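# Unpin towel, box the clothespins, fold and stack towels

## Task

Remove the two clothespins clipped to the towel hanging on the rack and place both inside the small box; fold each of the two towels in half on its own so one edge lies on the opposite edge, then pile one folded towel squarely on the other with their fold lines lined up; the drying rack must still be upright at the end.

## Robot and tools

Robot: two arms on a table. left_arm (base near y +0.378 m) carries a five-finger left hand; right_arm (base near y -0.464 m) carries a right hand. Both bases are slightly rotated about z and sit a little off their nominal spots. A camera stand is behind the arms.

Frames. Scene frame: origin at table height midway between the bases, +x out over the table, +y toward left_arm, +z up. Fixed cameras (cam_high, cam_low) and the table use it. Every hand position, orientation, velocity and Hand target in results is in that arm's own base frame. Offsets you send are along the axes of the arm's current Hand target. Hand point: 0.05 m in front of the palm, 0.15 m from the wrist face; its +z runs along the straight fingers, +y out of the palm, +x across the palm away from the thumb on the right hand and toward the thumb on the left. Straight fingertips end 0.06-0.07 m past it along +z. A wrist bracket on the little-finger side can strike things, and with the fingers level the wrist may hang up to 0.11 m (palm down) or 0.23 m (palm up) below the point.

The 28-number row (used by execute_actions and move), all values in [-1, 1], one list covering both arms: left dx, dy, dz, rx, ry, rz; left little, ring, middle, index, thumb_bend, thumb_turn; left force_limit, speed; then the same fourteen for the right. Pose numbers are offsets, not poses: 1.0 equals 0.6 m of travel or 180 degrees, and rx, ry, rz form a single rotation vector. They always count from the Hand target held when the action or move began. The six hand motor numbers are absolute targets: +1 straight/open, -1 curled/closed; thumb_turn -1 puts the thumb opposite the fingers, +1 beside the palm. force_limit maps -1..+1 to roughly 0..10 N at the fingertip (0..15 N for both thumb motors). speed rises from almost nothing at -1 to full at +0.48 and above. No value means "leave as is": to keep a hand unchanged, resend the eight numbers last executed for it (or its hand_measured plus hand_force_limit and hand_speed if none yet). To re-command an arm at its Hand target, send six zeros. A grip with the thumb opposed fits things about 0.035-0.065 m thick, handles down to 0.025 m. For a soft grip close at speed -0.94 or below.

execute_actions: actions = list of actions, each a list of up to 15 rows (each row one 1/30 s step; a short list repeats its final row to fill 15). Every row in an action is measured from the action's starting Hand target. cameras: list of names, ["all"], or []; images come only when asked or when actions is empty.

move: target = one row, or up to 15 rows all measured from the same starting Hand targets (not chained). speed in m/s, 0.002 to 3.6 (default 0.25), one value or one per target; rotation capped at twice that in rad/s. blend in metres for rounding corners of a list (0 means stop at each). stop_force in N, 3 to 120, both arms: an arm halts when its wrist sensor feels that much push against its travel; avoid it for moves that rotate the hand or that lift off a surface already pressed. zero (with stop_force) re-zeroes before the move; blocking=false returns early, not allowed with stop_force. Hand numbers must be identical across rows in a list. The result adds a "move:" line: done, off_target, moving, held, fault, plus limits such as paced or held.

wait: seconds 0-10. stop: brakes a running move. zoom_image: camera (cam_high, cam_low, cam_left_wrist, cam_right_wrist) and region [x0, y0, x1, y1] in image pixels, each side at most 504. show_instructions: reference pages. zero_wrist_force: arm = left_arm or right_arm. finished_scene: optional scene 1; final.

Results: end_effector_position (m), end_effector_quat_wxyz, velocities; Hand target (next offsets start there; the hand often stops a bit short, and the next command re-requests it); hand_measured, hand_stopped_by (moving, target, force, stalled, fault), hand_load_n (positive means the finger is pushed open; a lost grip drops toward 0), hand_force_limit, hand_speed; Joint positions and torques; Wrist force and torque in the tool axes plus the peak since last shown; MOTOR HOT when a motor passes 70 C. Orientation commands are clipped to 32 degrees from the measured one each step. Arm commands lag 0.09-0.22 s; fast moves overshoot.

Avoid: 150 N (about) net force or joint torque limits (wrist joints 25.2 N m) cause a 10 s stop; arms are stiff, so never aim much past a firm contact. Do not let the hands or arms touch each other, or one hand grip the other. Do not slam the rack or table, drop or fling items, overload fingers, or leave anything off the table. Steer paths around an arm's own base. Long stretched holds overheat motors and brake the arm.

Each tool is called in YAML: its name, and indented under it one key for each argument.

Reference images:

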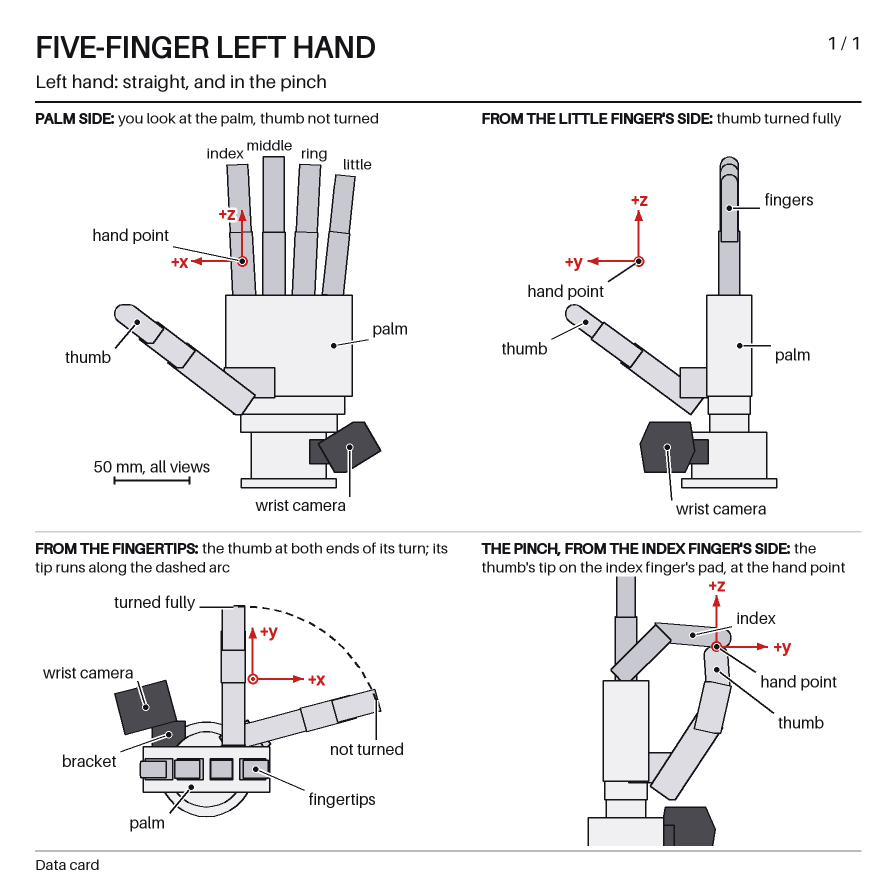

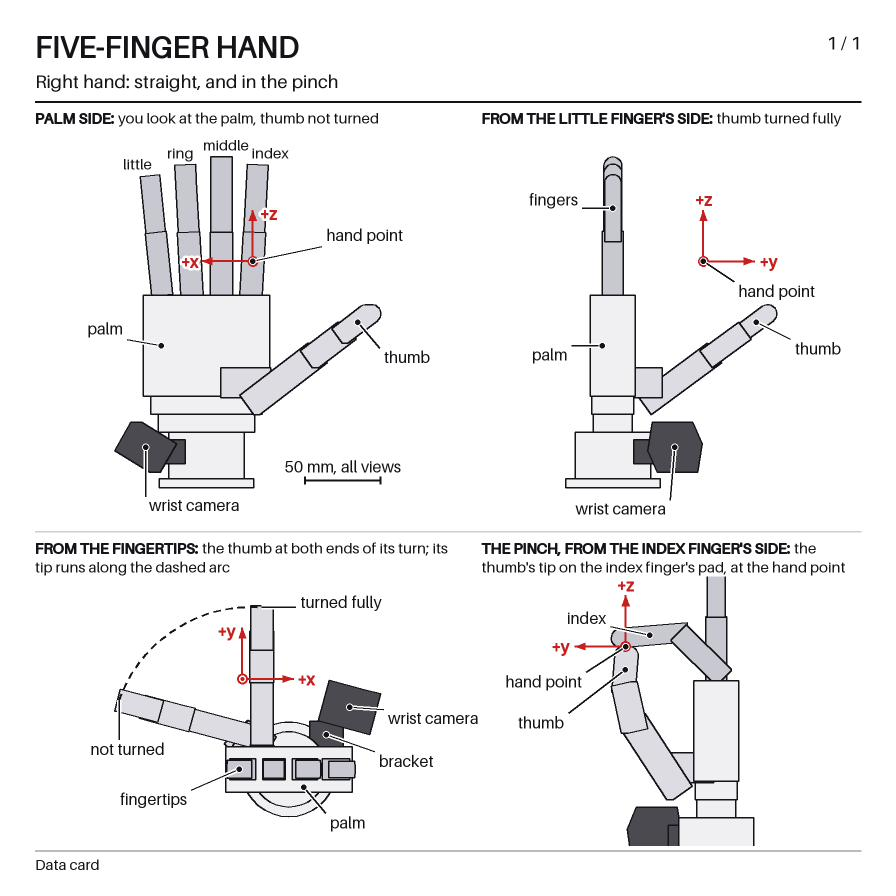

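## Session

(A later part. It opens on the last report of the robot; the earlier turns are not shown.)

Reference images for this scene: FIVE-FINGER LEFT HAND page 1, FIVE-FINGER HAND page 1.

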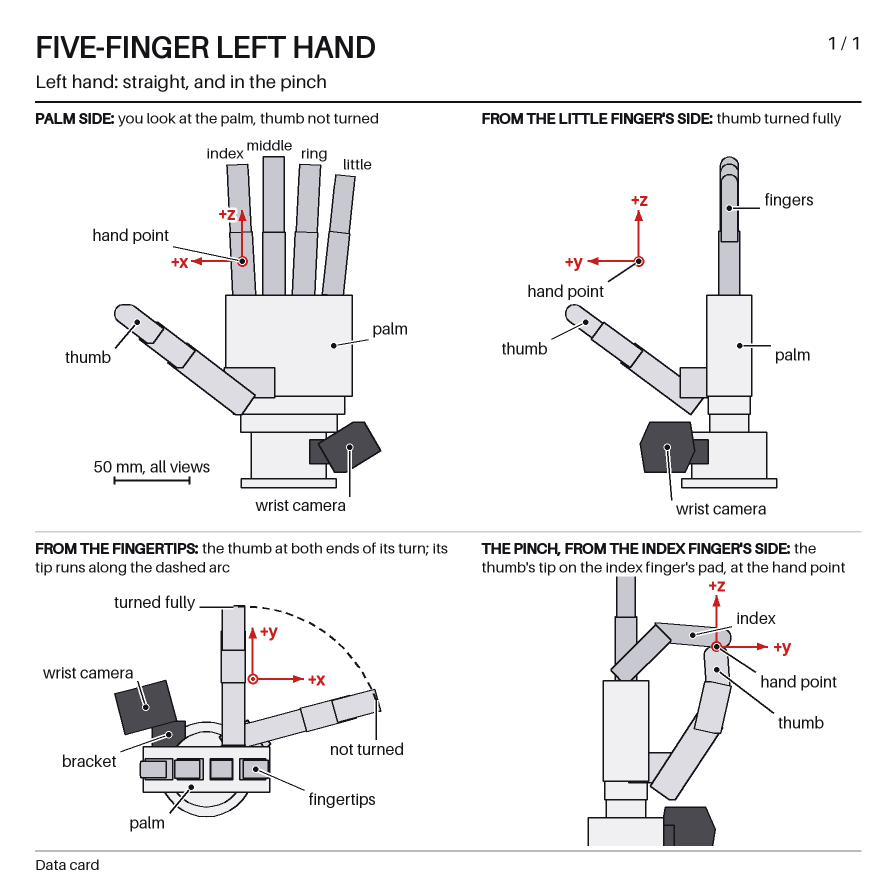

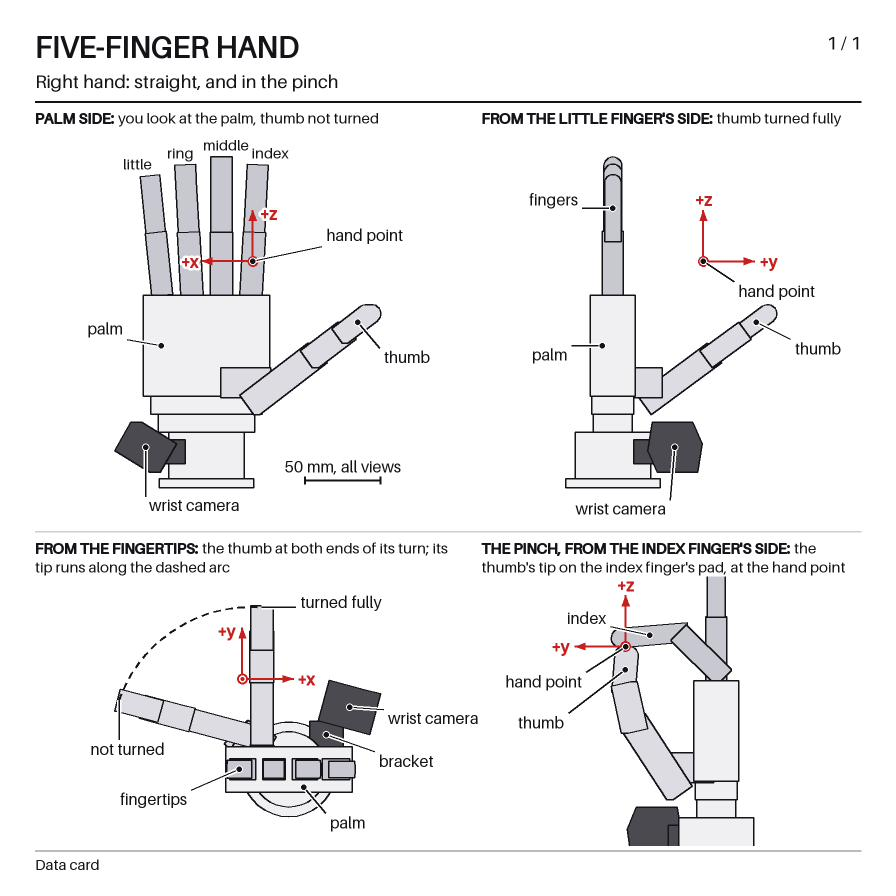

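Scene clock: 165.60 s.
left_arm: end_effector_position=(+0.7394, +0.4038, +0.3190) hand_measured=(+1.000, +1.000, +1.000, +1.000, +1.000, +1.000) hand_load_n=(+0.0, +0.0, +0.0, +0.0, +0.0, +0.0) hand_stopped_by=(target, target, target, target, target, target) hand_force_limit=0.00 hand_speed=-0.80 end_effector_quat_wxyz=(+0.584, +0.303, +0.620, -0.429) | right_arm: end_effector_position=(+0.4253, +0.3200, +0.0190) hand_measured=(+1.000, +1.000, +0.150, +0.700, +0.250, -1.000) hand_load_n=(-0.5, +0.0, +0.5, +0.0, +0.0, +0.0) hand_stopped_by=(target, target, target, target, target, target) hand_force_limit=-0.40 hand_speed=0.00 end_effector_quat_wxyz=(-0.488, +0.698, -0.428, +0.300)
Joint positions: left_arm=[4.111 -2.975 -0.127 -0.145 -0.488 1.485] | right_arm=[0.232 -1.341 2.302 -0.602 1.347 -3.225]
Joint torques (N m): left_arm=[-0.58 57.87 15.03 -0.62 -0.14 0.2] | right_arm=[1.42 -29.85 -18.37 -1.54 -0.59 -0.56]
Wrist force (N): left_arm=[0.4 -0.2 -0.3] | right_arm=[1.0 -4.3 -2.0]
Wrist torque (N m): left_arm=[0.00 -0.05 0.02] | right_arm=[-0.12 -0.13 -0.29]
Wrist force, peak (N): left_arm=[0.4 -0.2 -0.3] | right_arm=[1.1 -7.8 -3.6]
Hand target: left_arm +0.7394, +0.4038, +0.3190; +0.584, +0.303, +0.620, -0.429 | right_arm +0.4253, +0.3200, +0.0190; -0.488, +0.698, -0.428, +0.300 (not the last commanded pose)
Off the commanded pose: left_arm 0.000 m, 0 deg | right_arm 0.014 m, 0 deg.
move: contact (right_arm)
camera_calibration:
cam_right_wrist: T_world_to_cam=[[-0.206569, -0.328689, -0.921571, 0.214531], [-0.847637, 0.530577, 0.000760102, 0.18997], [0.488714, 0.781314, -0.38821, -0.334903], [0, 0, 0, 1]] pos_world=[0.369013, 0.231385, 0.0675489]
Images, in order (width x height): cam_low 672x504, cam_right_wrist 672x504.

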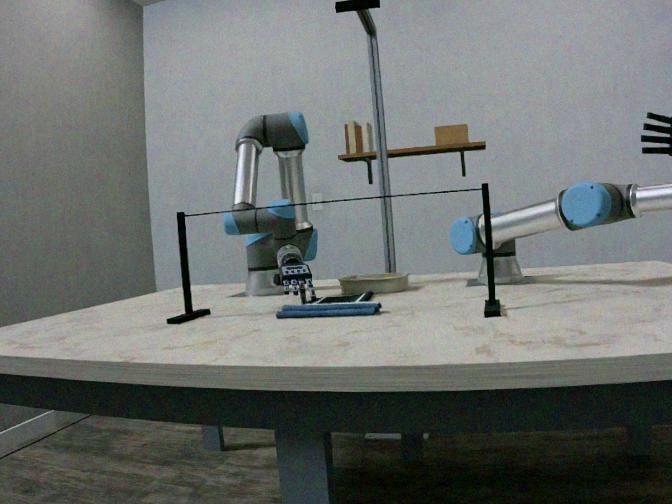

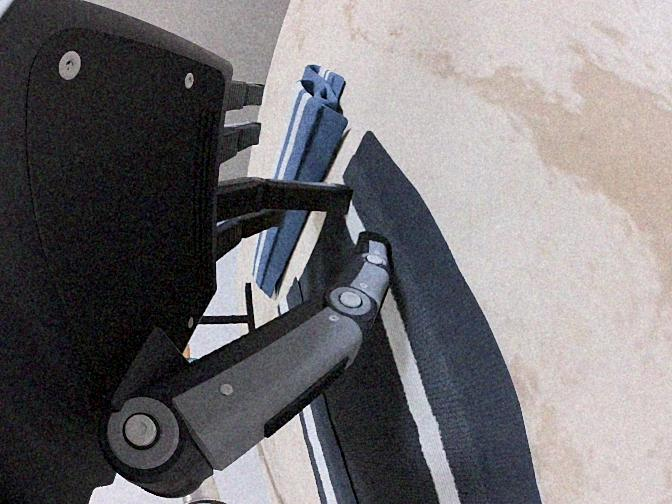

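move:
  target: [0,0,0,0,0,0,1,1,1,1,1,1,0,-0.8, 0,0,0,0,0,0,1,1,-0.45,0.7,0.25,-1,0.4,-0.75]
  speed: 0.05
  cameras: ["cam_right_wrist","cam_low"]

zoom_image:
  camera: "cam_right_wrist"
  region: [250, 130, 540, 350]

zoom_image:
  camera: "cam_low"
  region: [260, 250, 400, 330]

Scene clock: 166.23 s.
left_arm: end_effector_position=(+0.7394, +0.4038, +0.3190) hand_measured=(+1.000, +1.000, +1.000, +1.000, +1.000, +1.000) hand_load_n=(+0.0, +0.0, +0.0, +0.0, +0.0, +0.0) hand_stopped_by=(target, target, target, target, target, target) hand_force_limit=0.00 hand_speed=-0.80 end_effector_quat_wxyz=(+0.584, +0.303, +0.620, -0.429) | right_arm: end_effector_position=(+0.4254, +0.3200, +0.0191) hand_measured=(+1.000, +1.000, +0.062, +0.700, +0.250, -1.000) hand_load_n=(+0.0, -0.5, +7.5, +0.0, +0.0, +0.0) hand_stopped_by=(target, target, force, target, target, target) hand_force_limit=0.40 hand_speed=-0.75 end_effector_quat_wxyz=(-0.489, +0.698, -0.428, +0.300)
Joint positions: left_arm=[4.111 -2.975 -0.127 -0.145 -0.488 1.485] | right_arm=[0.232 -1.341 2.302 -0.602 1.347 -3.225]
Joint torques (N m): left_arm=[-0.86 59.46 16.06 -0.77 -0.42 0.25] | right_arm=[1.68 -18.79 -3.56 4.39 0.12 -0.44]
Wrist force (N): left_arm=[0.1 0.0 -0.1] | right_arm=[1.0 -14.7 -1.5]
Wrist torque (N m): left_arm=[0.01 -0.01 0.01] | right_arm=[0.13 -0.14 -0.52]
Wrist force, peak (N): left_arm=[0.4 0.1 -0.2] | right_arm=[1.0 -15.4 -1.2]
Hand target: left_arm +0.7394, +0.4038, +0.3190; +0.584, +0.303, +0.620, -0.429 | right_arm +0.4253, +0.3200, +0.0190; -0.488, +0.698, -0.428, +0.300
Off the commanded pose: left_arm 0.000 m, 0 deg | right_arm 0.000 m, 0 deg.
move: done
camera_calibration:
cam_right_wrist: T_world_to_cam=[[-0.206295, -0.328605, -0.921662, 0.214529], [-0.847662, 0.530536, 0.000576231, 0.190086], [0.488786, 0.781377, -0.387993, -0.334969], [0, 0, 0, 1]] pos_world=[0.369112, 0.231385, 0.0676484]
Images, in order (width x height): cam_low 672x504, cam_right_wrist 672x504.

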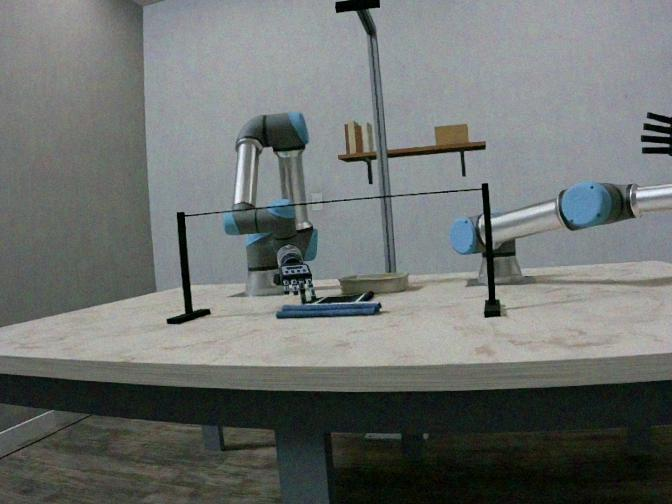

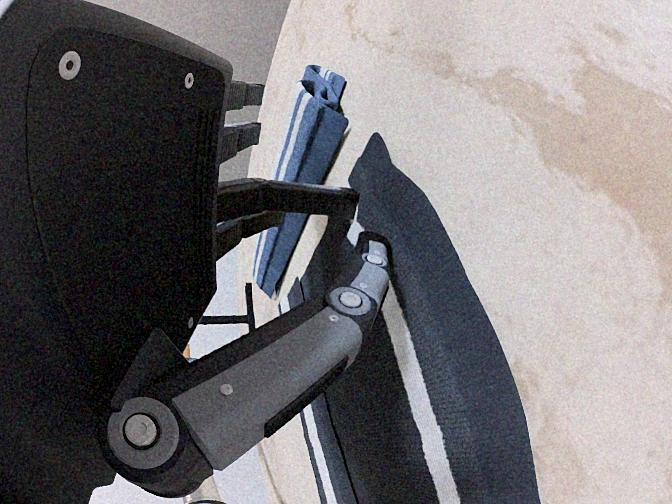

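Scaled by 1.738 from the camera's 672x504 image, which has a finer 960x720 frame.

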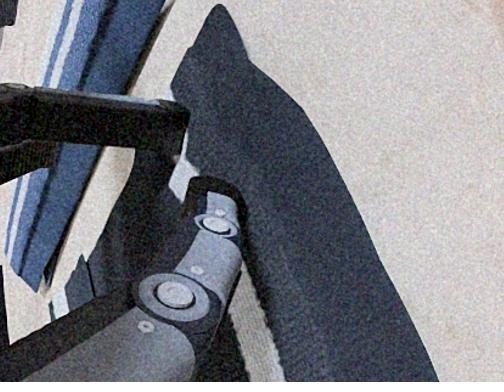

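Scaled by 3.600 from the camera's 672x504 image, which has a finer 960x720 frame.

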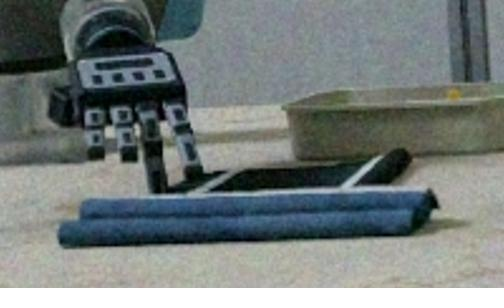

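move:
  target: [0,0,0,0,0,0,1,1,1,1,1,1,0,-0.8, 0,-0.0031,-0.0011,0,0,0,1,1,-0.46,0.7,0.25,-1,0.3,-0.75]
  speed: 0.01
  cameras: ["cam_right_wrist"]

zoom_image:
  camera: "cam_right_wrist"
  region: [250, 130, 540, 350]

Scene clock: 167.03 s.
left_arm: end_effector_position=(+0.7394, +0.4038, +0.3190) hand_measured=(+1.000, +1.000, +1.000, +1.000, +1.000, +1.000) hand_load_n=(+0.0, +0.0, +0.0, +0.0, +0.0, +0.0) hand_stopped_by=(target, target, target, target, target, target) hand_force_limit=0.00 hand_speed=-0.80 end_effector_quat_wxyz=(+0.584, +0.303, +0.620, -0.429) | right_arm: end_effector_position=(+0.4253, +0.3200, +0.0210) hand_measured=(+1.000, +1.000, +0.062, +0.700, +0.250, -1.000) hand_load_n=(+0.0, +0.0, +0.0, +0.0, +0.5, +0.0) hand_stopped_by=(target, target, force, target, target, target) hand_force_limit=0.30 hand_speed=-0.75 end_effector_quat_wxyz=(-0.488, +0.698, -0.428, +0.300)
Joint positions: left_arm=[4.111 -2.975 -0.127 -0.145 -0.488 1.485] | right_arm=[0.232 -1.346 2.301 -0.596 1.347 -3.225]
Joint torques (N m): left_arm=[-0.99 58.41 15.98 -0.75 -0.28 0.15] | right_arm=[4.89 -25.12 -18.31 -0.09 0.53 -0.34]
Wrist force (N): left_arm=[0.3 0.1 -0.1] | right_arm=[0.6 -1.7 -0.6]
Wrist torque (N m): left_arm=[0.02 -0.04 0.01] | right_arm=[-0.16 -0.10 -0.25]
Wrist force, peak (N): left_arm=[0.3 0.2 -0.3] | right_arm=[0.9 -15.4 -1.6]
Hand target: left_arm +0.7394, +0.4038, +0.3190; +0.584, +0.303, +0.620, -0.429 | right_arm +0.4253, +0.3200, +0.0210; -0.488, +0.698, -0.428, +0.300
Off the commanded pose: left_arm 0.000 m, 0 deg | right_arm 0.000 m, 0 deg.
move: done
camera_calibration:
cam_right_wrist: T_world_to_cam=[[-0.206674, -0.328621, -0.921571, 0.216398], [-0.84761, 0.530619, 0.000875204, 0.189941], [0.488716, 0.781314, -0.388208, -0.334127], [0, 0, 0, 1]] pos_world=[0.369013, 0.231385, 0.0695493]
Images, in order (width x height): cam_right_wrist 672x504.

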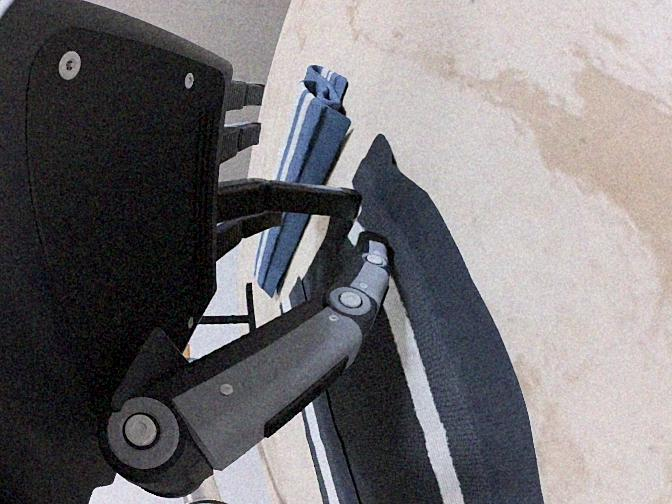

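Scaled by 1.738 from the camera's 672x504 image, which has a finer 960x720 frame.

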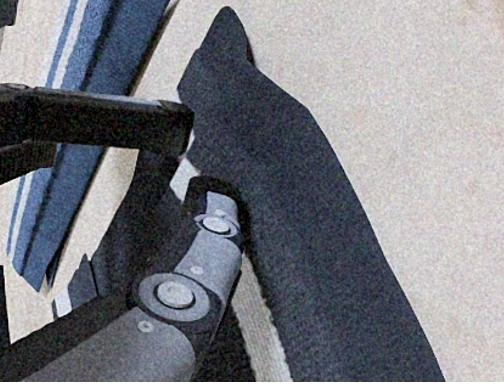

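move:
  target: [0,0,0,0,0,0,1,1,1,1,1,1,0,-0.8, 0,0.0008,0.0003,0,0,0,1,1,-0.4,0.7,0.25,-1,0.5,-0.75]
  speed: 0.01
  cameras: ["cam_right_wrist"]

zoom_image:
  camera: "cam_right_wrist"
  region: [250, 130, 540, 350]

Scene clock: 167.90 s.
left_arm: end_effector_position=(+0.7394, +0.4038, +0.3190) hand_measured=(+1.000, +1.000, +1.000, +1.000, +1.000, +1.000) hand_load_n=(+0.0, +0.0, +0.0, +0.0, +0.0, +0.0) hand_stopped_by=(target, target, target, target, target, target) hand_force_limit=0.00 hand_speed=-0.80 end_effector_quat_wxyz=(+0.584, +0.303, +0.620, -0.429) | right_arm: end_effector_position=(+0.4254, +0.3200, +0.0204) hand_measured=(+1.000, +1.000, -0.256, +0.700, +0.252, -1.000) hand_load_n=(+0.0, +0.0, +12.5, +0.0, +4.5, +1.0) hand_stopped_by=(target, target, force, target, target, target) hand_force_limit=0.50 hand_speed=-0.75 end_effector_quat_wxyz=(-0.488, +0.698, -0.428, +0.300)
Joint positions: left_arm=[4.111 -2.975 -0.127 -0.145 -0.488 1.485] | right_arm=[0.232 -1.344 2.301 -0.597 1.347 -3.225]
Joint torques (N m): left_arm=[0.13 57.84 15.49 -0.67 -0.3 0.28] | right_arm=[9.56 -14.15 -3.05 -2.37 0.49 0.26]
Wrist force (N): left_arm=[0.3 0.0 -0.1] | right_arm=[0.9 -1.4 -0.9]
Wrist torque (N m): left_arm=[0.01 -0.03 0.01] | right_arm=[-0.18 -0.13 -0.22]
Wrist force, peak (N): left_arm=[0.5 0.0 -0.4] | right_arm=[0.9 -4.0 -0.8]
Hand target: left_arm +0.7394, +0.4038, +0.3190; +0.584, +0.303, +0.620, -0.429 | right_arm +0.4254, +0.3200, +0.0205; -0.488, +0.698, -0.428, +0.300
Off the commanded pose: left_arm 0.000 m, 0 deg | right_arm 0.000 m, 0 deg.
move: done
camera_calibration:
cam_right_wrist: T_world_to_cam=[[-0.206598, -0.328671, -0.921571, 0.215941], [-0.847629, 0.530588, 0.000791454, 0.190046], [0.488715, 0.781314, -0.388209, -0.33437], [0, 0, 0, 1]] pos_world=[0.369113, 0.231385, 0.069049]
Images, in order (width x height): cam_right_wrist 672x504.

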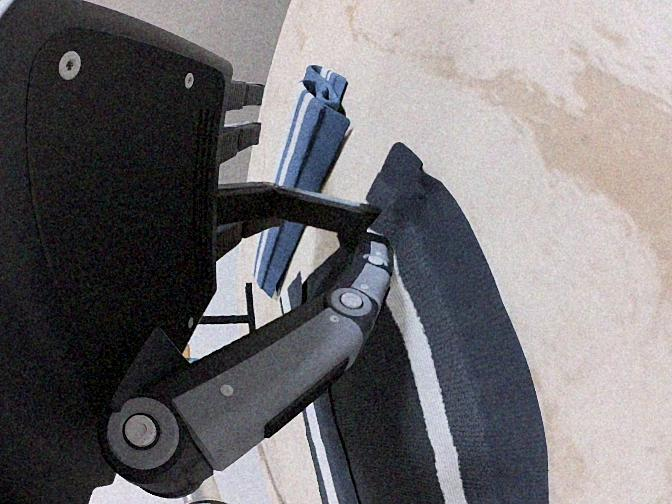

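Scaled by 1.738 from the camera's 672x504 image, which has a finer 960x720 frame.

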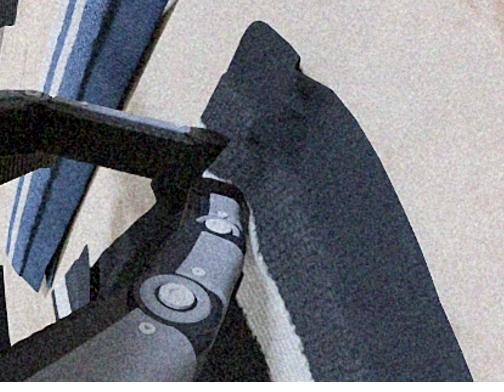

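move:
  target: [0,0,0,0,0,0,1,1,1,1,1,1,0,-0.8, 0,-0.0470,-0.0171,0,0,0,1,1,-0.4,0.7,0.25,-1,0.5,-0.75]
  speed: 0.05
  cameras: ["cam_right_wrist","cam_low","cam_high"]

zoom_image:
  camera: "cam_low"
  region: [260, 250, 400, 330]

zoom_image:
  camera: "cam_high"
  region: [250, 180, 410, 310]

Scene clock: 168.90 s.
left_arm: end_effector_position=(+0.7394, +0.4038, +0.3190) hand_measured=(+1.000, +1.000, +1.000, +1.000, +1.000, +1.000) hand_load_n=(+0.0, +0.0, +0.0, +0.0, +0.0, +0.0) hand_stopped_by=(target, target, target, target, target, target) hand_force_limit=0.00 hand_speed=-0.80 end_effector_quat_wxyz=(+0.584, +0.303, +0.620, -0.429) | right_arm: end_effector_position=(+0.4255, +0.3201, +0.0506) hand_measured=(+1.000, +1.000, -0.256, +0.700, +0.252, -1.000) hand_load_n=(+0.0, +0.0, +12.5, +0.0, +4.5, +0.5) hand_stopped_by=(target, target, force, target, target, target) hand_force_limit=0.50 hand_speed=-0.75 end_effector_quat_wxyz=(-0.489, +0.698, -0.428, +0.300)
Joint positions: left_arm=[4.111 -2.975 -0.127 -0.145 -0.488 1.485] | right_arm=[0.232 -1.418 2.275 -0.498 1.347 -3.225]
Joint torques (N m): left_arm=[-1.07 56.92 14.84 -0.81 -0.24 0.14] | right_arm=[8.15 -10.55 -3.66 -2.73 0.38 0.47]
Wrist force (N): left_arm=[0.2 0.0 -0.1] | right_arm=[1.0 -1.0 -0.8]
Wrist torque (N m): left_arm=[0.01 -0.02 0.01] | right_arm=[-0.16 -0.15 -0.21]
Wrist force, peak (N): left_arm=[0.0 -0.2 -0.3] | right_arm=[0.9 -1.6 -0.9]
Hand target: left_arm +0.7394, +0.4038, +0.3190; +0.584, +0.303, +0.620, -0.429 | right_arm +0.4254, +0.3200, +0.0505; -0.488, +0.698, -0.428, +0.300
Off the commanded pose: left_arm 0.000 m, 0 deg | right_arm 0.000 m, 0 deg.
move: done
camera_calibration:
cam_right_wrist: T_world_to_cam=[[-0.206371, -0.328555, -0.921663, 0.243612], [-0.847642, 0.530568, 0.000660003, 0.189992], [0.488788, 0.781377, -0.387992, -0.322826], [0, 0, 0, 1]] pos_world=[0.369113, 0.231485, 0.0991487]
Images, in order (width x height): cam_high 672x504, cam_low 672x504, cam_right_wrist 672x504.

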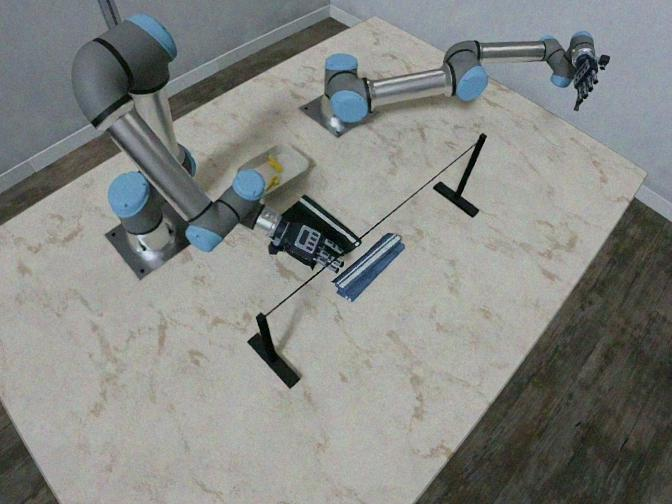

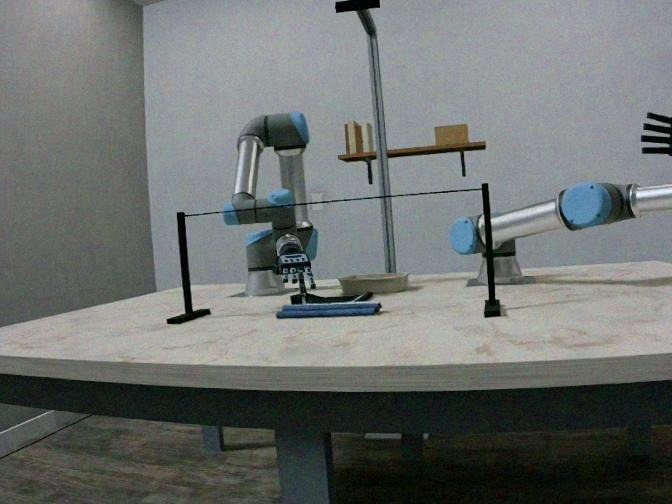

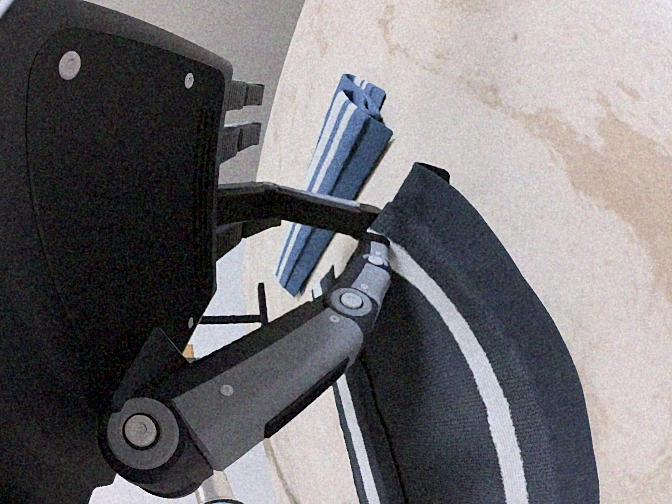

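Scaled by 3.600 from the camera's 672x504 image, which has a finer 960x720 frame.

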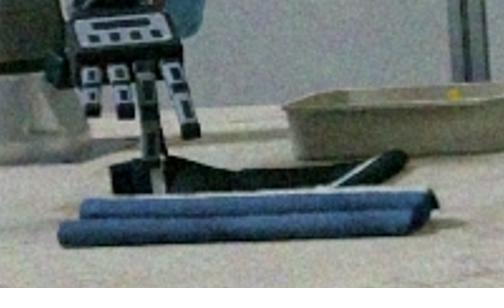

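Scaled by 3.150 from the camera's 672x504 image, which has a finer 960x720 frame.

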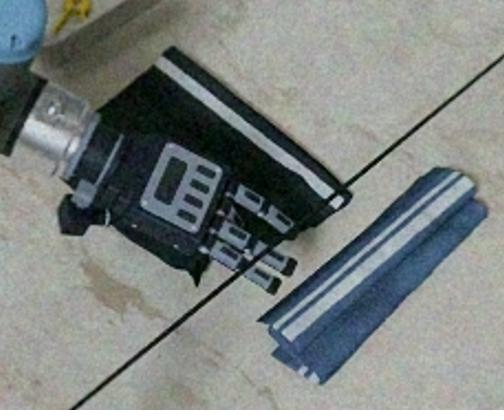

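move:
  target: [0.0230,-0.6138,0.2952,0.2119,0.1139,0.2852,1,1,1,1,1,1,0,-0.8, 0,0,0,0,0,0,1,1,-0.4,0.7,0.25,-1,0.5,-0.75]
  speed: 0.25
  cameras: ["cam_high"]

Scene clock: 173.13 s.
left_arm: end_effector_position=(+0.4973, +0.0798, +0.3797) hand_measured=(+1.000, +1.000, +1.000, +1.000, +1.000, +1.000) hand_load_n=(+0.0, +0.0, +0.0, +0.0, +0.0, +0.0) hand_stopped_by=(target, target, target, target, target, target) hand_force_limit=0.00 hand_speed=-0.80 end_effector_quat_wxyz=(+0.468, +0.770, +0.352, -0.254) | right_arm: end_effector_position=(+0.4254, +0.3200, +0.0505) hand_measured=(+1.000, +1.000, -0.256, +0.700, +0.252, -1.000) hand_load_n=(+0.0, +0.0, +12.5, +0.0, +4.5, +0.5) hand_stopped_by=(target, target, force, target, target, target) hand_force_limit=0.50 hand_speed=-0.75 end_effector_quat_wxyz=(-0.488, +0.698, -0.428, +0.300)
Joint positions: left_arm=[4.002 -2.097 -1.403 0.899 -1 1.902] | right_arm=[0.232 -1.418 2.275 -0.498 1.347 -3.225]
Joint torques (N m): left_arm=[5.67 36.71 24.28 -2.21 1.65 -1.24] | right_arm=[-9.14 -10.93 -5.16 -1.96 -0.97 -0.04]
Wrist force (N): left_arm=[-0.8 -0.1 -0.5] | right_arm=[0.8 -1.1 -0.7]
Wrist torque (N m): left_arm=[-0.07 0.20 0.10] | right_arm=[-0.17 -0.12 -0.23]
Wrist force, peak (N): left_arm=[-1.8 -0.3 0.2] | right_arm=[1.2 -1.5 -0.8]
Hand target: left_arm +0.4973, +0.0799, +0.3797; +0.468, +0.770, +0.352, -0.254 | right_arm +0.4254, +0.3200, +0.0505; -0.488, +0.698, -0.428, +0.300
Off the commanded pose: left_arm 0.000 m, 0 deg | right_arm 0.000 m, 0 deg.
move: done
Images, in order (width x height): cam_high 672x504.

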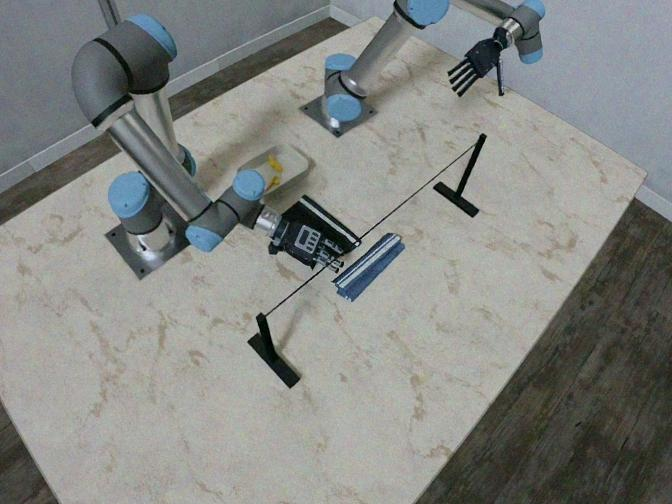

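move:
  target: [-0.1830,-0.1922,0.4685,0.4019,0.0352,0.4496,1,1,1,1,1,1,0,-0.8, 0,0,0,0,0,0,1,1,-0.4,0.7,0.25,-1,0.5,-0.75]
  speed: 0.35
  cameras: ["cam_high"]

Scene clock: 176.73 s.
left_arm: end_effector_position=(+0.3217, -0.1702, +0.2746) hand_measured=(+1.000, +1.000, +1.000, +1.000, +1.000, +1.000) hand_load_n=(+0.0, +0.0, +0.0, +0.0, +0.0, +0.0) hand_stopped_by=(target, target, target, target, target, target) hand_force_limit=0.00 hand_speed=-0.80 end_effector_quat_wxyz=(-0.007, +0.927, -0.375, -0.019) | right_arm: end_effector_position=(+0.4254, +0.3200, +0.0505) hand_measured=(+1.000, +1.000, -0.256, +0.700, +0.252, -1.000) hand_load_n=(+0.0, +0.0, +12.5, +0.0, +4.5, +1.0) hand_stopped_by=(target, target, force, target, target, target) hand_force_limit=0.50 hand_speed=-0.75 end_effector_quat_wxyz=(-0.488, +0.698, -0.428, +0.300)
Joint positions: left_arm=[3.203 -1.698 -1.601 1.699 -1.599 2.402] | right_arm=[0.232 -1.418 2.275 -0.498 1.347 -3.225]
Joint torques (N m): left_arm=[-5.77 11.83 29.88 -2.13 0.84 -1.5] | right_arm=[-8.91 -11.09 -5.19 -2.65 -0.93 0.07]
Wrist force (N): left_arm=[-0.4 0.8 -1.3] | right_arm=[1.0 -1.3 -1.0]
Wrist torque (N m): left_arm=[0.27 0.21 0.04] | right_arm=[-0.18 -0.15 -0.22]
Wrist force, peak (N): left_arm=[0.1 2.1 -1.1] | right_arm=[1.2 -1.4 -1.0]
Hand target: left_arm +0.3218, -0.1702, +0.2745; -0.007, +0.927, -0.376, -0.019 | right_arm +0.4254, +0.3200, +0.0505; -0.488, +0.698, -0.428, +0.300
Off the commanded pose: left_arm 0.000 m, 0 deg | right_arm 0.000 m, 0 deg.
move: done
Images, in order (width x height): cam_high 672x504.

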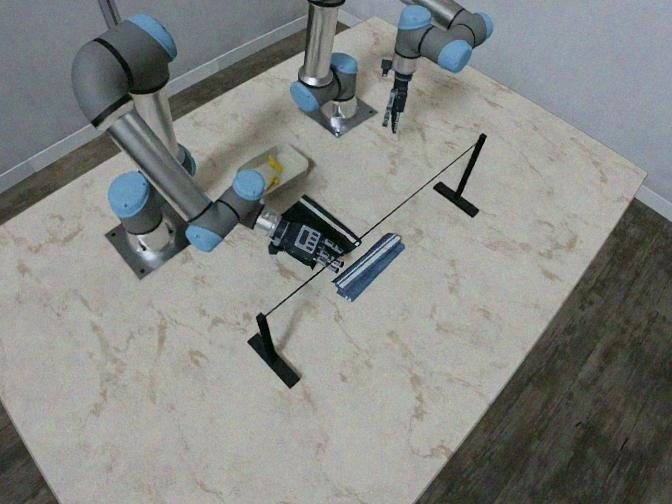

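move:
  target: [0.4297,0.1322,0.2403,0.3566,0.2179,0.2898,1,1,0.15,0.7,0.25,-1,-0.4,0, 0,0,0,0,0,0,1,1,-0.4,0.7,0.25,-1,0.5,-0.75]
  speed: 0.3
  cameras: ["all"]

zoom_image:
  camera: "cam_high"
  region: [250, 180, 410, 310]

Scene clock: 180.57 s.
left_arm: end_effector_position=(+0.4471, -0.4026, +0.1202) hand_measured=(+1.000, +1.000, +0.150, +0.700, +0.250, -1.000) hand_load_n=(+0.0, +0.0, +0.0, +0.0, +0.0, +0.0) hand_stopped_by=(target, target, target, target, target, target) hand_force_limit=-0.40 hand_speed=0.00 end_effector_quat_wxyz=(+0.347, -0.495, +0.652, -0.457) | right_arm: end_effector_position=(+0.4254, +0.3200, +0.0505) hand_measured=(+1.000, +1.000, -0.256, +0.700, +0.252, -1.000) hand_load_n=(+0.0, +0.0, +12.5, +0.0, +5.0, +1.0) hand_stopped_by=(target, target, force, target, target, target) hand_force_limit=0.50 hand_speed=-0.75 end_effector_quat_wxyz=(-0.488, +0.698, -0.428, +0.300)
Joint positions: left_arm=[2.577 -1.786 -1.958 3.382 -1.846 3.038] | right_arm=[0.232 -1.418 2.275 -0.498 1.347 -3.225]
Joint torques (N m): left_arm=[6.74 37.3 29.56 2.85 -1.57 1.27] | right_arm=[-9.09 -11.78 -5.88 -2.6 -0.85 0.53]
Wrist force (N): left_arm=[0.6 1.1 -1.3] | right_arm=[1.3 -1.2 -0.8]
Wrist torque (N m): left_arm=[0.38 0.01 0.06] | right_arm=[-0.18 -0.19 -0.19]
Wrist force, peak (N): left_arm=[-0.3 1.1 -2.1] | right_arm=[1.4 -1.3 -0.9]
Hand target: left_arm +0.4472, -0.4026, +0.1203; +0.347, -0.495, +0.652, -0.457 | right_arm +0.4254, +0.3200, +0.0505; -0.488, +0.698, -0.428, +0.300
Off the commanded pose: left_arm 0.000 m, 0 deg | right_arm 0.000 m, 0 deg.
move: done
camera_calibration:
cam_left_wrist: T_world_to_cam=[[0.234935, -0.28637, 0.928869, -0.331933], [-0.725802, -0.687321, -0.0283266, 0.055373], [0.646543, -0.66752, -0.369323, -0.402554], [0, 0, 0, 1]] pos_world=[0.378441, -0.325709, 0.161218]
cam_right_wrist: T_world_to_cam=[[-0.206569, -0.328689, -0.921571, 0.243582], [-0.847637, 0.530577, 0.000760102, 0.190031], [0.488714, 0.781314, -0.38821, -0.322723], [0, 0, 0, 1]] pos_world=[0.369113, 0.231385, 0.0990489]

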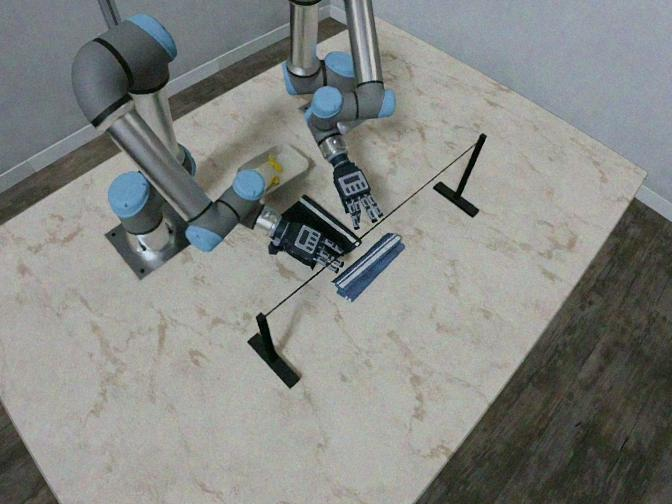

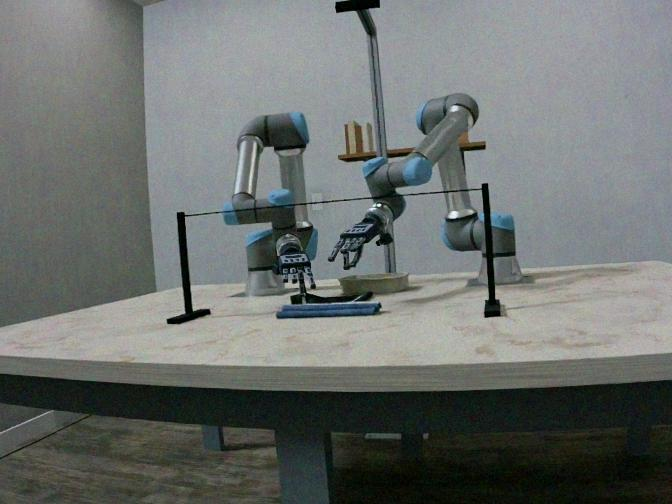

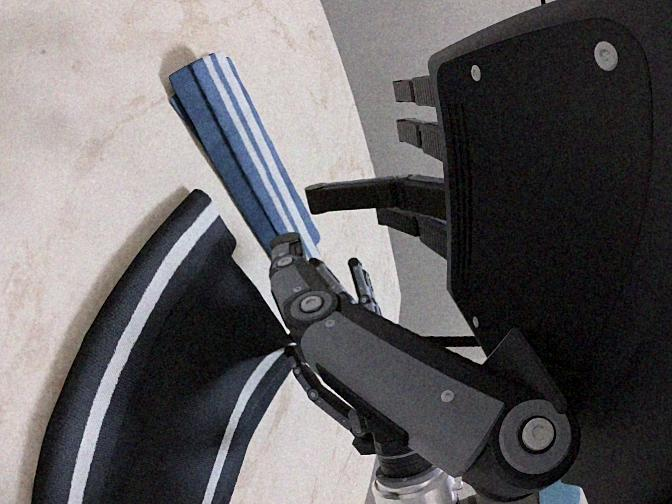

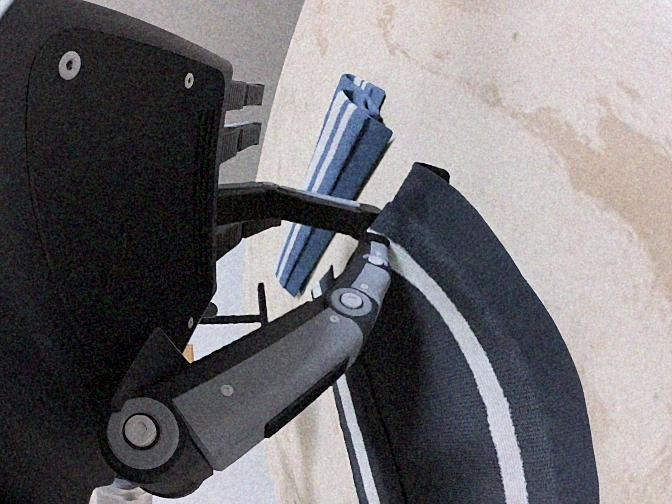

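Scaled by 3.150 from the camera's 672x504 image, which has a finer 960x720 frame.

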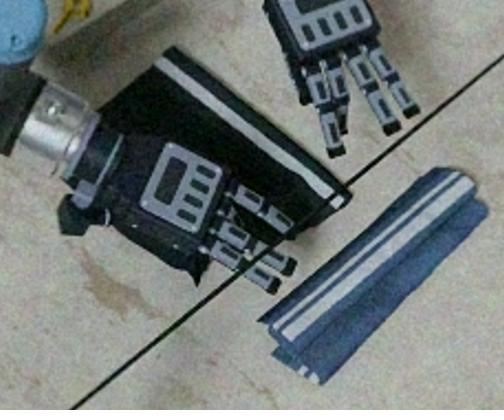

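move:
  target: [0.0159,0.1236,0.0504,0,0,0,1,1,0.15,0.7,0.25,-1,-0.4,0, 0,0,0,0,0,0,1,1,-0.4,0.7,0.25,-1,0.5,-0.75]
  speed: 0.1
  cameras: ["cam_left_wrist","cam_high"]

zoom_image:
  camera: "cam_high"
  region: [250, 180, 410, 310]

Scene clock: 182.30 s.
left_arm: end_effector_position=(+0.4476, -0.4127, +0.0402) hand_measured=(+1.000, +1.000, +0.150, +0.700, +0.250, -1.000) hand_load_n=(+0.0, +0.0, +0.0, +0.0, +0.0, +0.0) hand_stopped_by=(target, target, target, target, target, target) hand_force_limit=-0.40 hand_speed=0.00 end_effector_quat_wxyz=(+0.347, -0.495, +0.652, -0.457) | right_arm: end_effector_position=(+0.4254, +0.3200, +0.0505) hand_measured=(+1.000, +1.000, -0.256, +0.700, +0.252, -1.000) hand_load_n=(+0.0, +0.0, +12.0, +0.0, +4.5, +0.5) hand_stopped_by=(target, target, force, target, target, target) hand_force_limit=0.50 hand_speed=-0.75 end_effector_quat_wxyz=(-0.488, +0.698, -0.428, +0.300)
Joint positions: left_arm=[2.555 -1.938 -2.014 3.587 -1.866 3.031] | right_arm=[0.232 -1.418 2.275 -0.498 1.347 -3.225]
Joint torques (N m): left_arm=[6.44 37.08 24.61 0.49 1.97 0.67] | right_arm=[-9.8 -11.21 -6.71 -2.69 -0.91 0.5]
Wrist force (N): left_arm=[1.0 1.1 -1.4] | right_arm=[0.8 -1.1 -0.8]
Wrist torque (N m): left_arm=[0.40 -0.08 0.10] | right_arm=[-0.17 -0.12 -0.22]
Wrist force, peak (N): left_arm=[1.0 2.4 -0.9] | right_arm=[1.2 -1.5 -1.1]
Hand target: left_arm +0.4477, -0.4127, +0.0403; +0.347, -0.495, +0.652, -0.457 | right_arm +0.4254, +0.3200, +0.0505; -0.488, +0.698, -0.428, +0.300
Off the commanded pose: left_arm 0.000 m, 0 deg | right_arm 0.000 m, 0 deg.
move: done
camera_calibration:
cam_left_wrist: T_world_to_cam=[[0.234782, -0.286404, 0.928897, -0.260682], [-0.72574, -0.687378, -0.0285041, 0.0465033], [0.646667, -0.667446, -0.369238, -0.439158], [0, 0, 0, 1]] pos_world=[0.378942, -0.335809, 0.0813182]
Images, in order (width x height): cam_high 672x504, cam_left_wrist 672x504.

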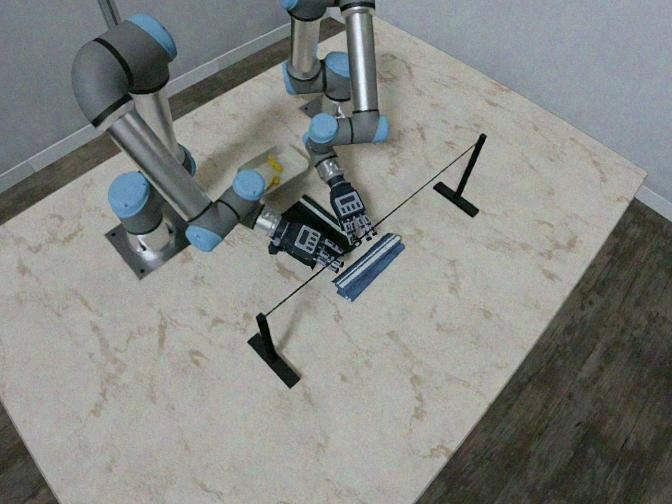

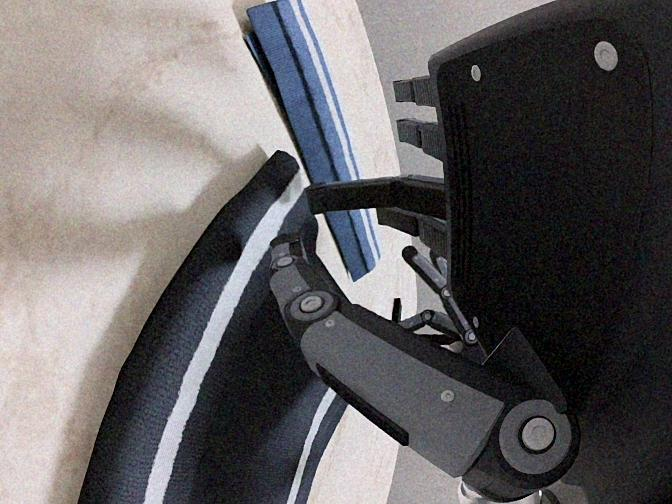

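Scaled by 3.150 from the camera's 672x504 image, which has a finer 960x720 frame.

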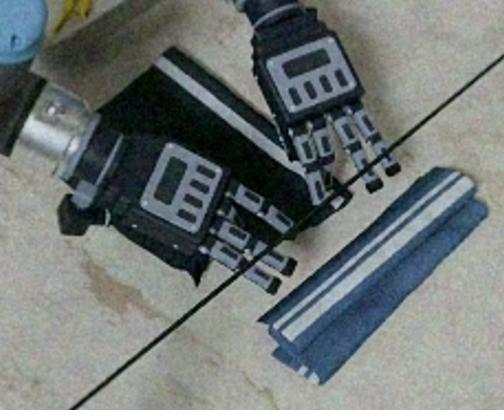

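move:
  target: [0.0127,0.0535,0.0238,0,0,0,1,1,0.15,0.7,0.25,-1,-0.4,0, 0,0,0,0,0,0,1,1,-0.4,0.7,0.25,-1,0.5,-0.75]
  speed: 0.015
  stop_force: 3
  cameras: ["cam_left_wrist","cam_high"]

zoom_image:
  camera: "cam_left_wrist"
  region: [180, 100, 470, 350]

Scene clock: 184.73 s.
left_arm: end_effector_position=(+0.4479, -0.4166, +0.0235) hand_measured=(+1.000, +1.000, +0.150, +0.700, +0.250, -1.000) hand_load_n=(+0.0, +0.0, +0.5, +0.0, +0.0, +0.0) hand_stopped_by=(target, target, target, target, target, target) hand_force_limit=-0.40 hand_speed=0.00 end_effector_quat_wxyz=(+0.347, -0.495, +0.652, -0.457) | right_arm: end_effector_position=(+0.4254, +0.3200, +0.0505) hand_measured=(+1.000, +1.000, -0.256, +0.700, +0.252, -1.000) hand_load_n=(+0.0, -0.5, +12.0, +0.0, +4.5, +1.0) hand_stopped_by=(target, target, force, target, target, target) hand_force_limit=0.50 hand_speed=-0.75 end_effector_quat_wxyz=(-0.488, +0.698, -0.428, +0.300)
Joint positions: left_arm=[2.547 -1.976 -2.016 3.627 -1.874 3.028] | right_arm=[0.232 -1.418 2.275 -0.498 1.347 -3.225]
Joint torques (N m): left_arm=[6.74 41.96 16.07 1.59 1.78 1.56] | right_arm=[-8.85 -12.07 -5.59 -2.49 -1.01 0.85]
Wrist force (N): left_arm=[0.6 -2.3 -2.7] | right_arm=[1.1 -1.2 -0.9]
Wrist torque (N m): left_arm=[0.34 -0.09 0.18] | right_arm=[-0.18 -0.16 -0.21]
Wrist force, peak (N): left_arm=[0.2 -4.2 -3.6] | right_arm=[1.2 -1.6 -0.4]
Hand target: left_arm +0.4479, -0.4166, +0.0235; +0.347, -0.495, +0.652, -0.457 (not the last commanded pose) | right_arm +0.4254, +0.3200, +0.0505; -0.488, +0.698, -0.428, +0.300
Off the commanded pose: left_arm 0.019 m, 0 deg | right_arm 0.000 m, 0 deg.
move: contact (left_arm)
camera_calibration:
cam_left_wrist: T_world_to_cam=[[0.234588, -0.286282, 0.928984, -0.246155], [-0.725747, -0.687369, -0.0285578, 0.043571], [0.64673, -0.667508, -0.369017, -0.448218], [0, 0, 0, 1]] pos_world=[0.379243, -0.33971, 0.0645183]
Images, in order (width x height): cam_high 672x504, cam_left_wrist 672x504.

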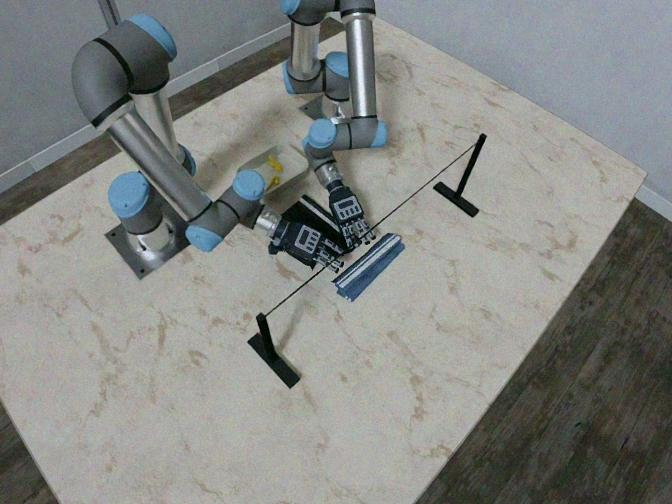

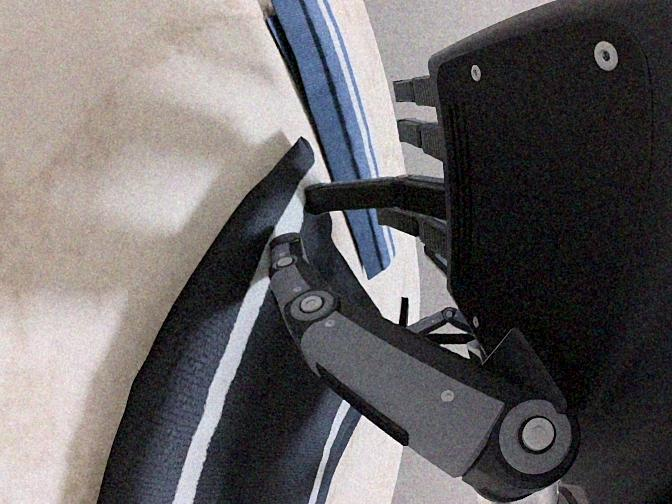

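Scaled by 1.738 from the camera's 672x504 image, which has a finer 960x720 frame.

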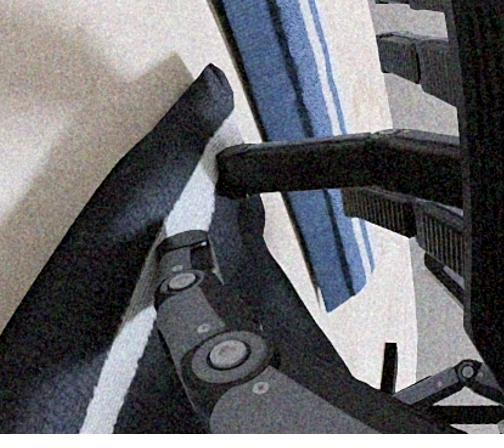

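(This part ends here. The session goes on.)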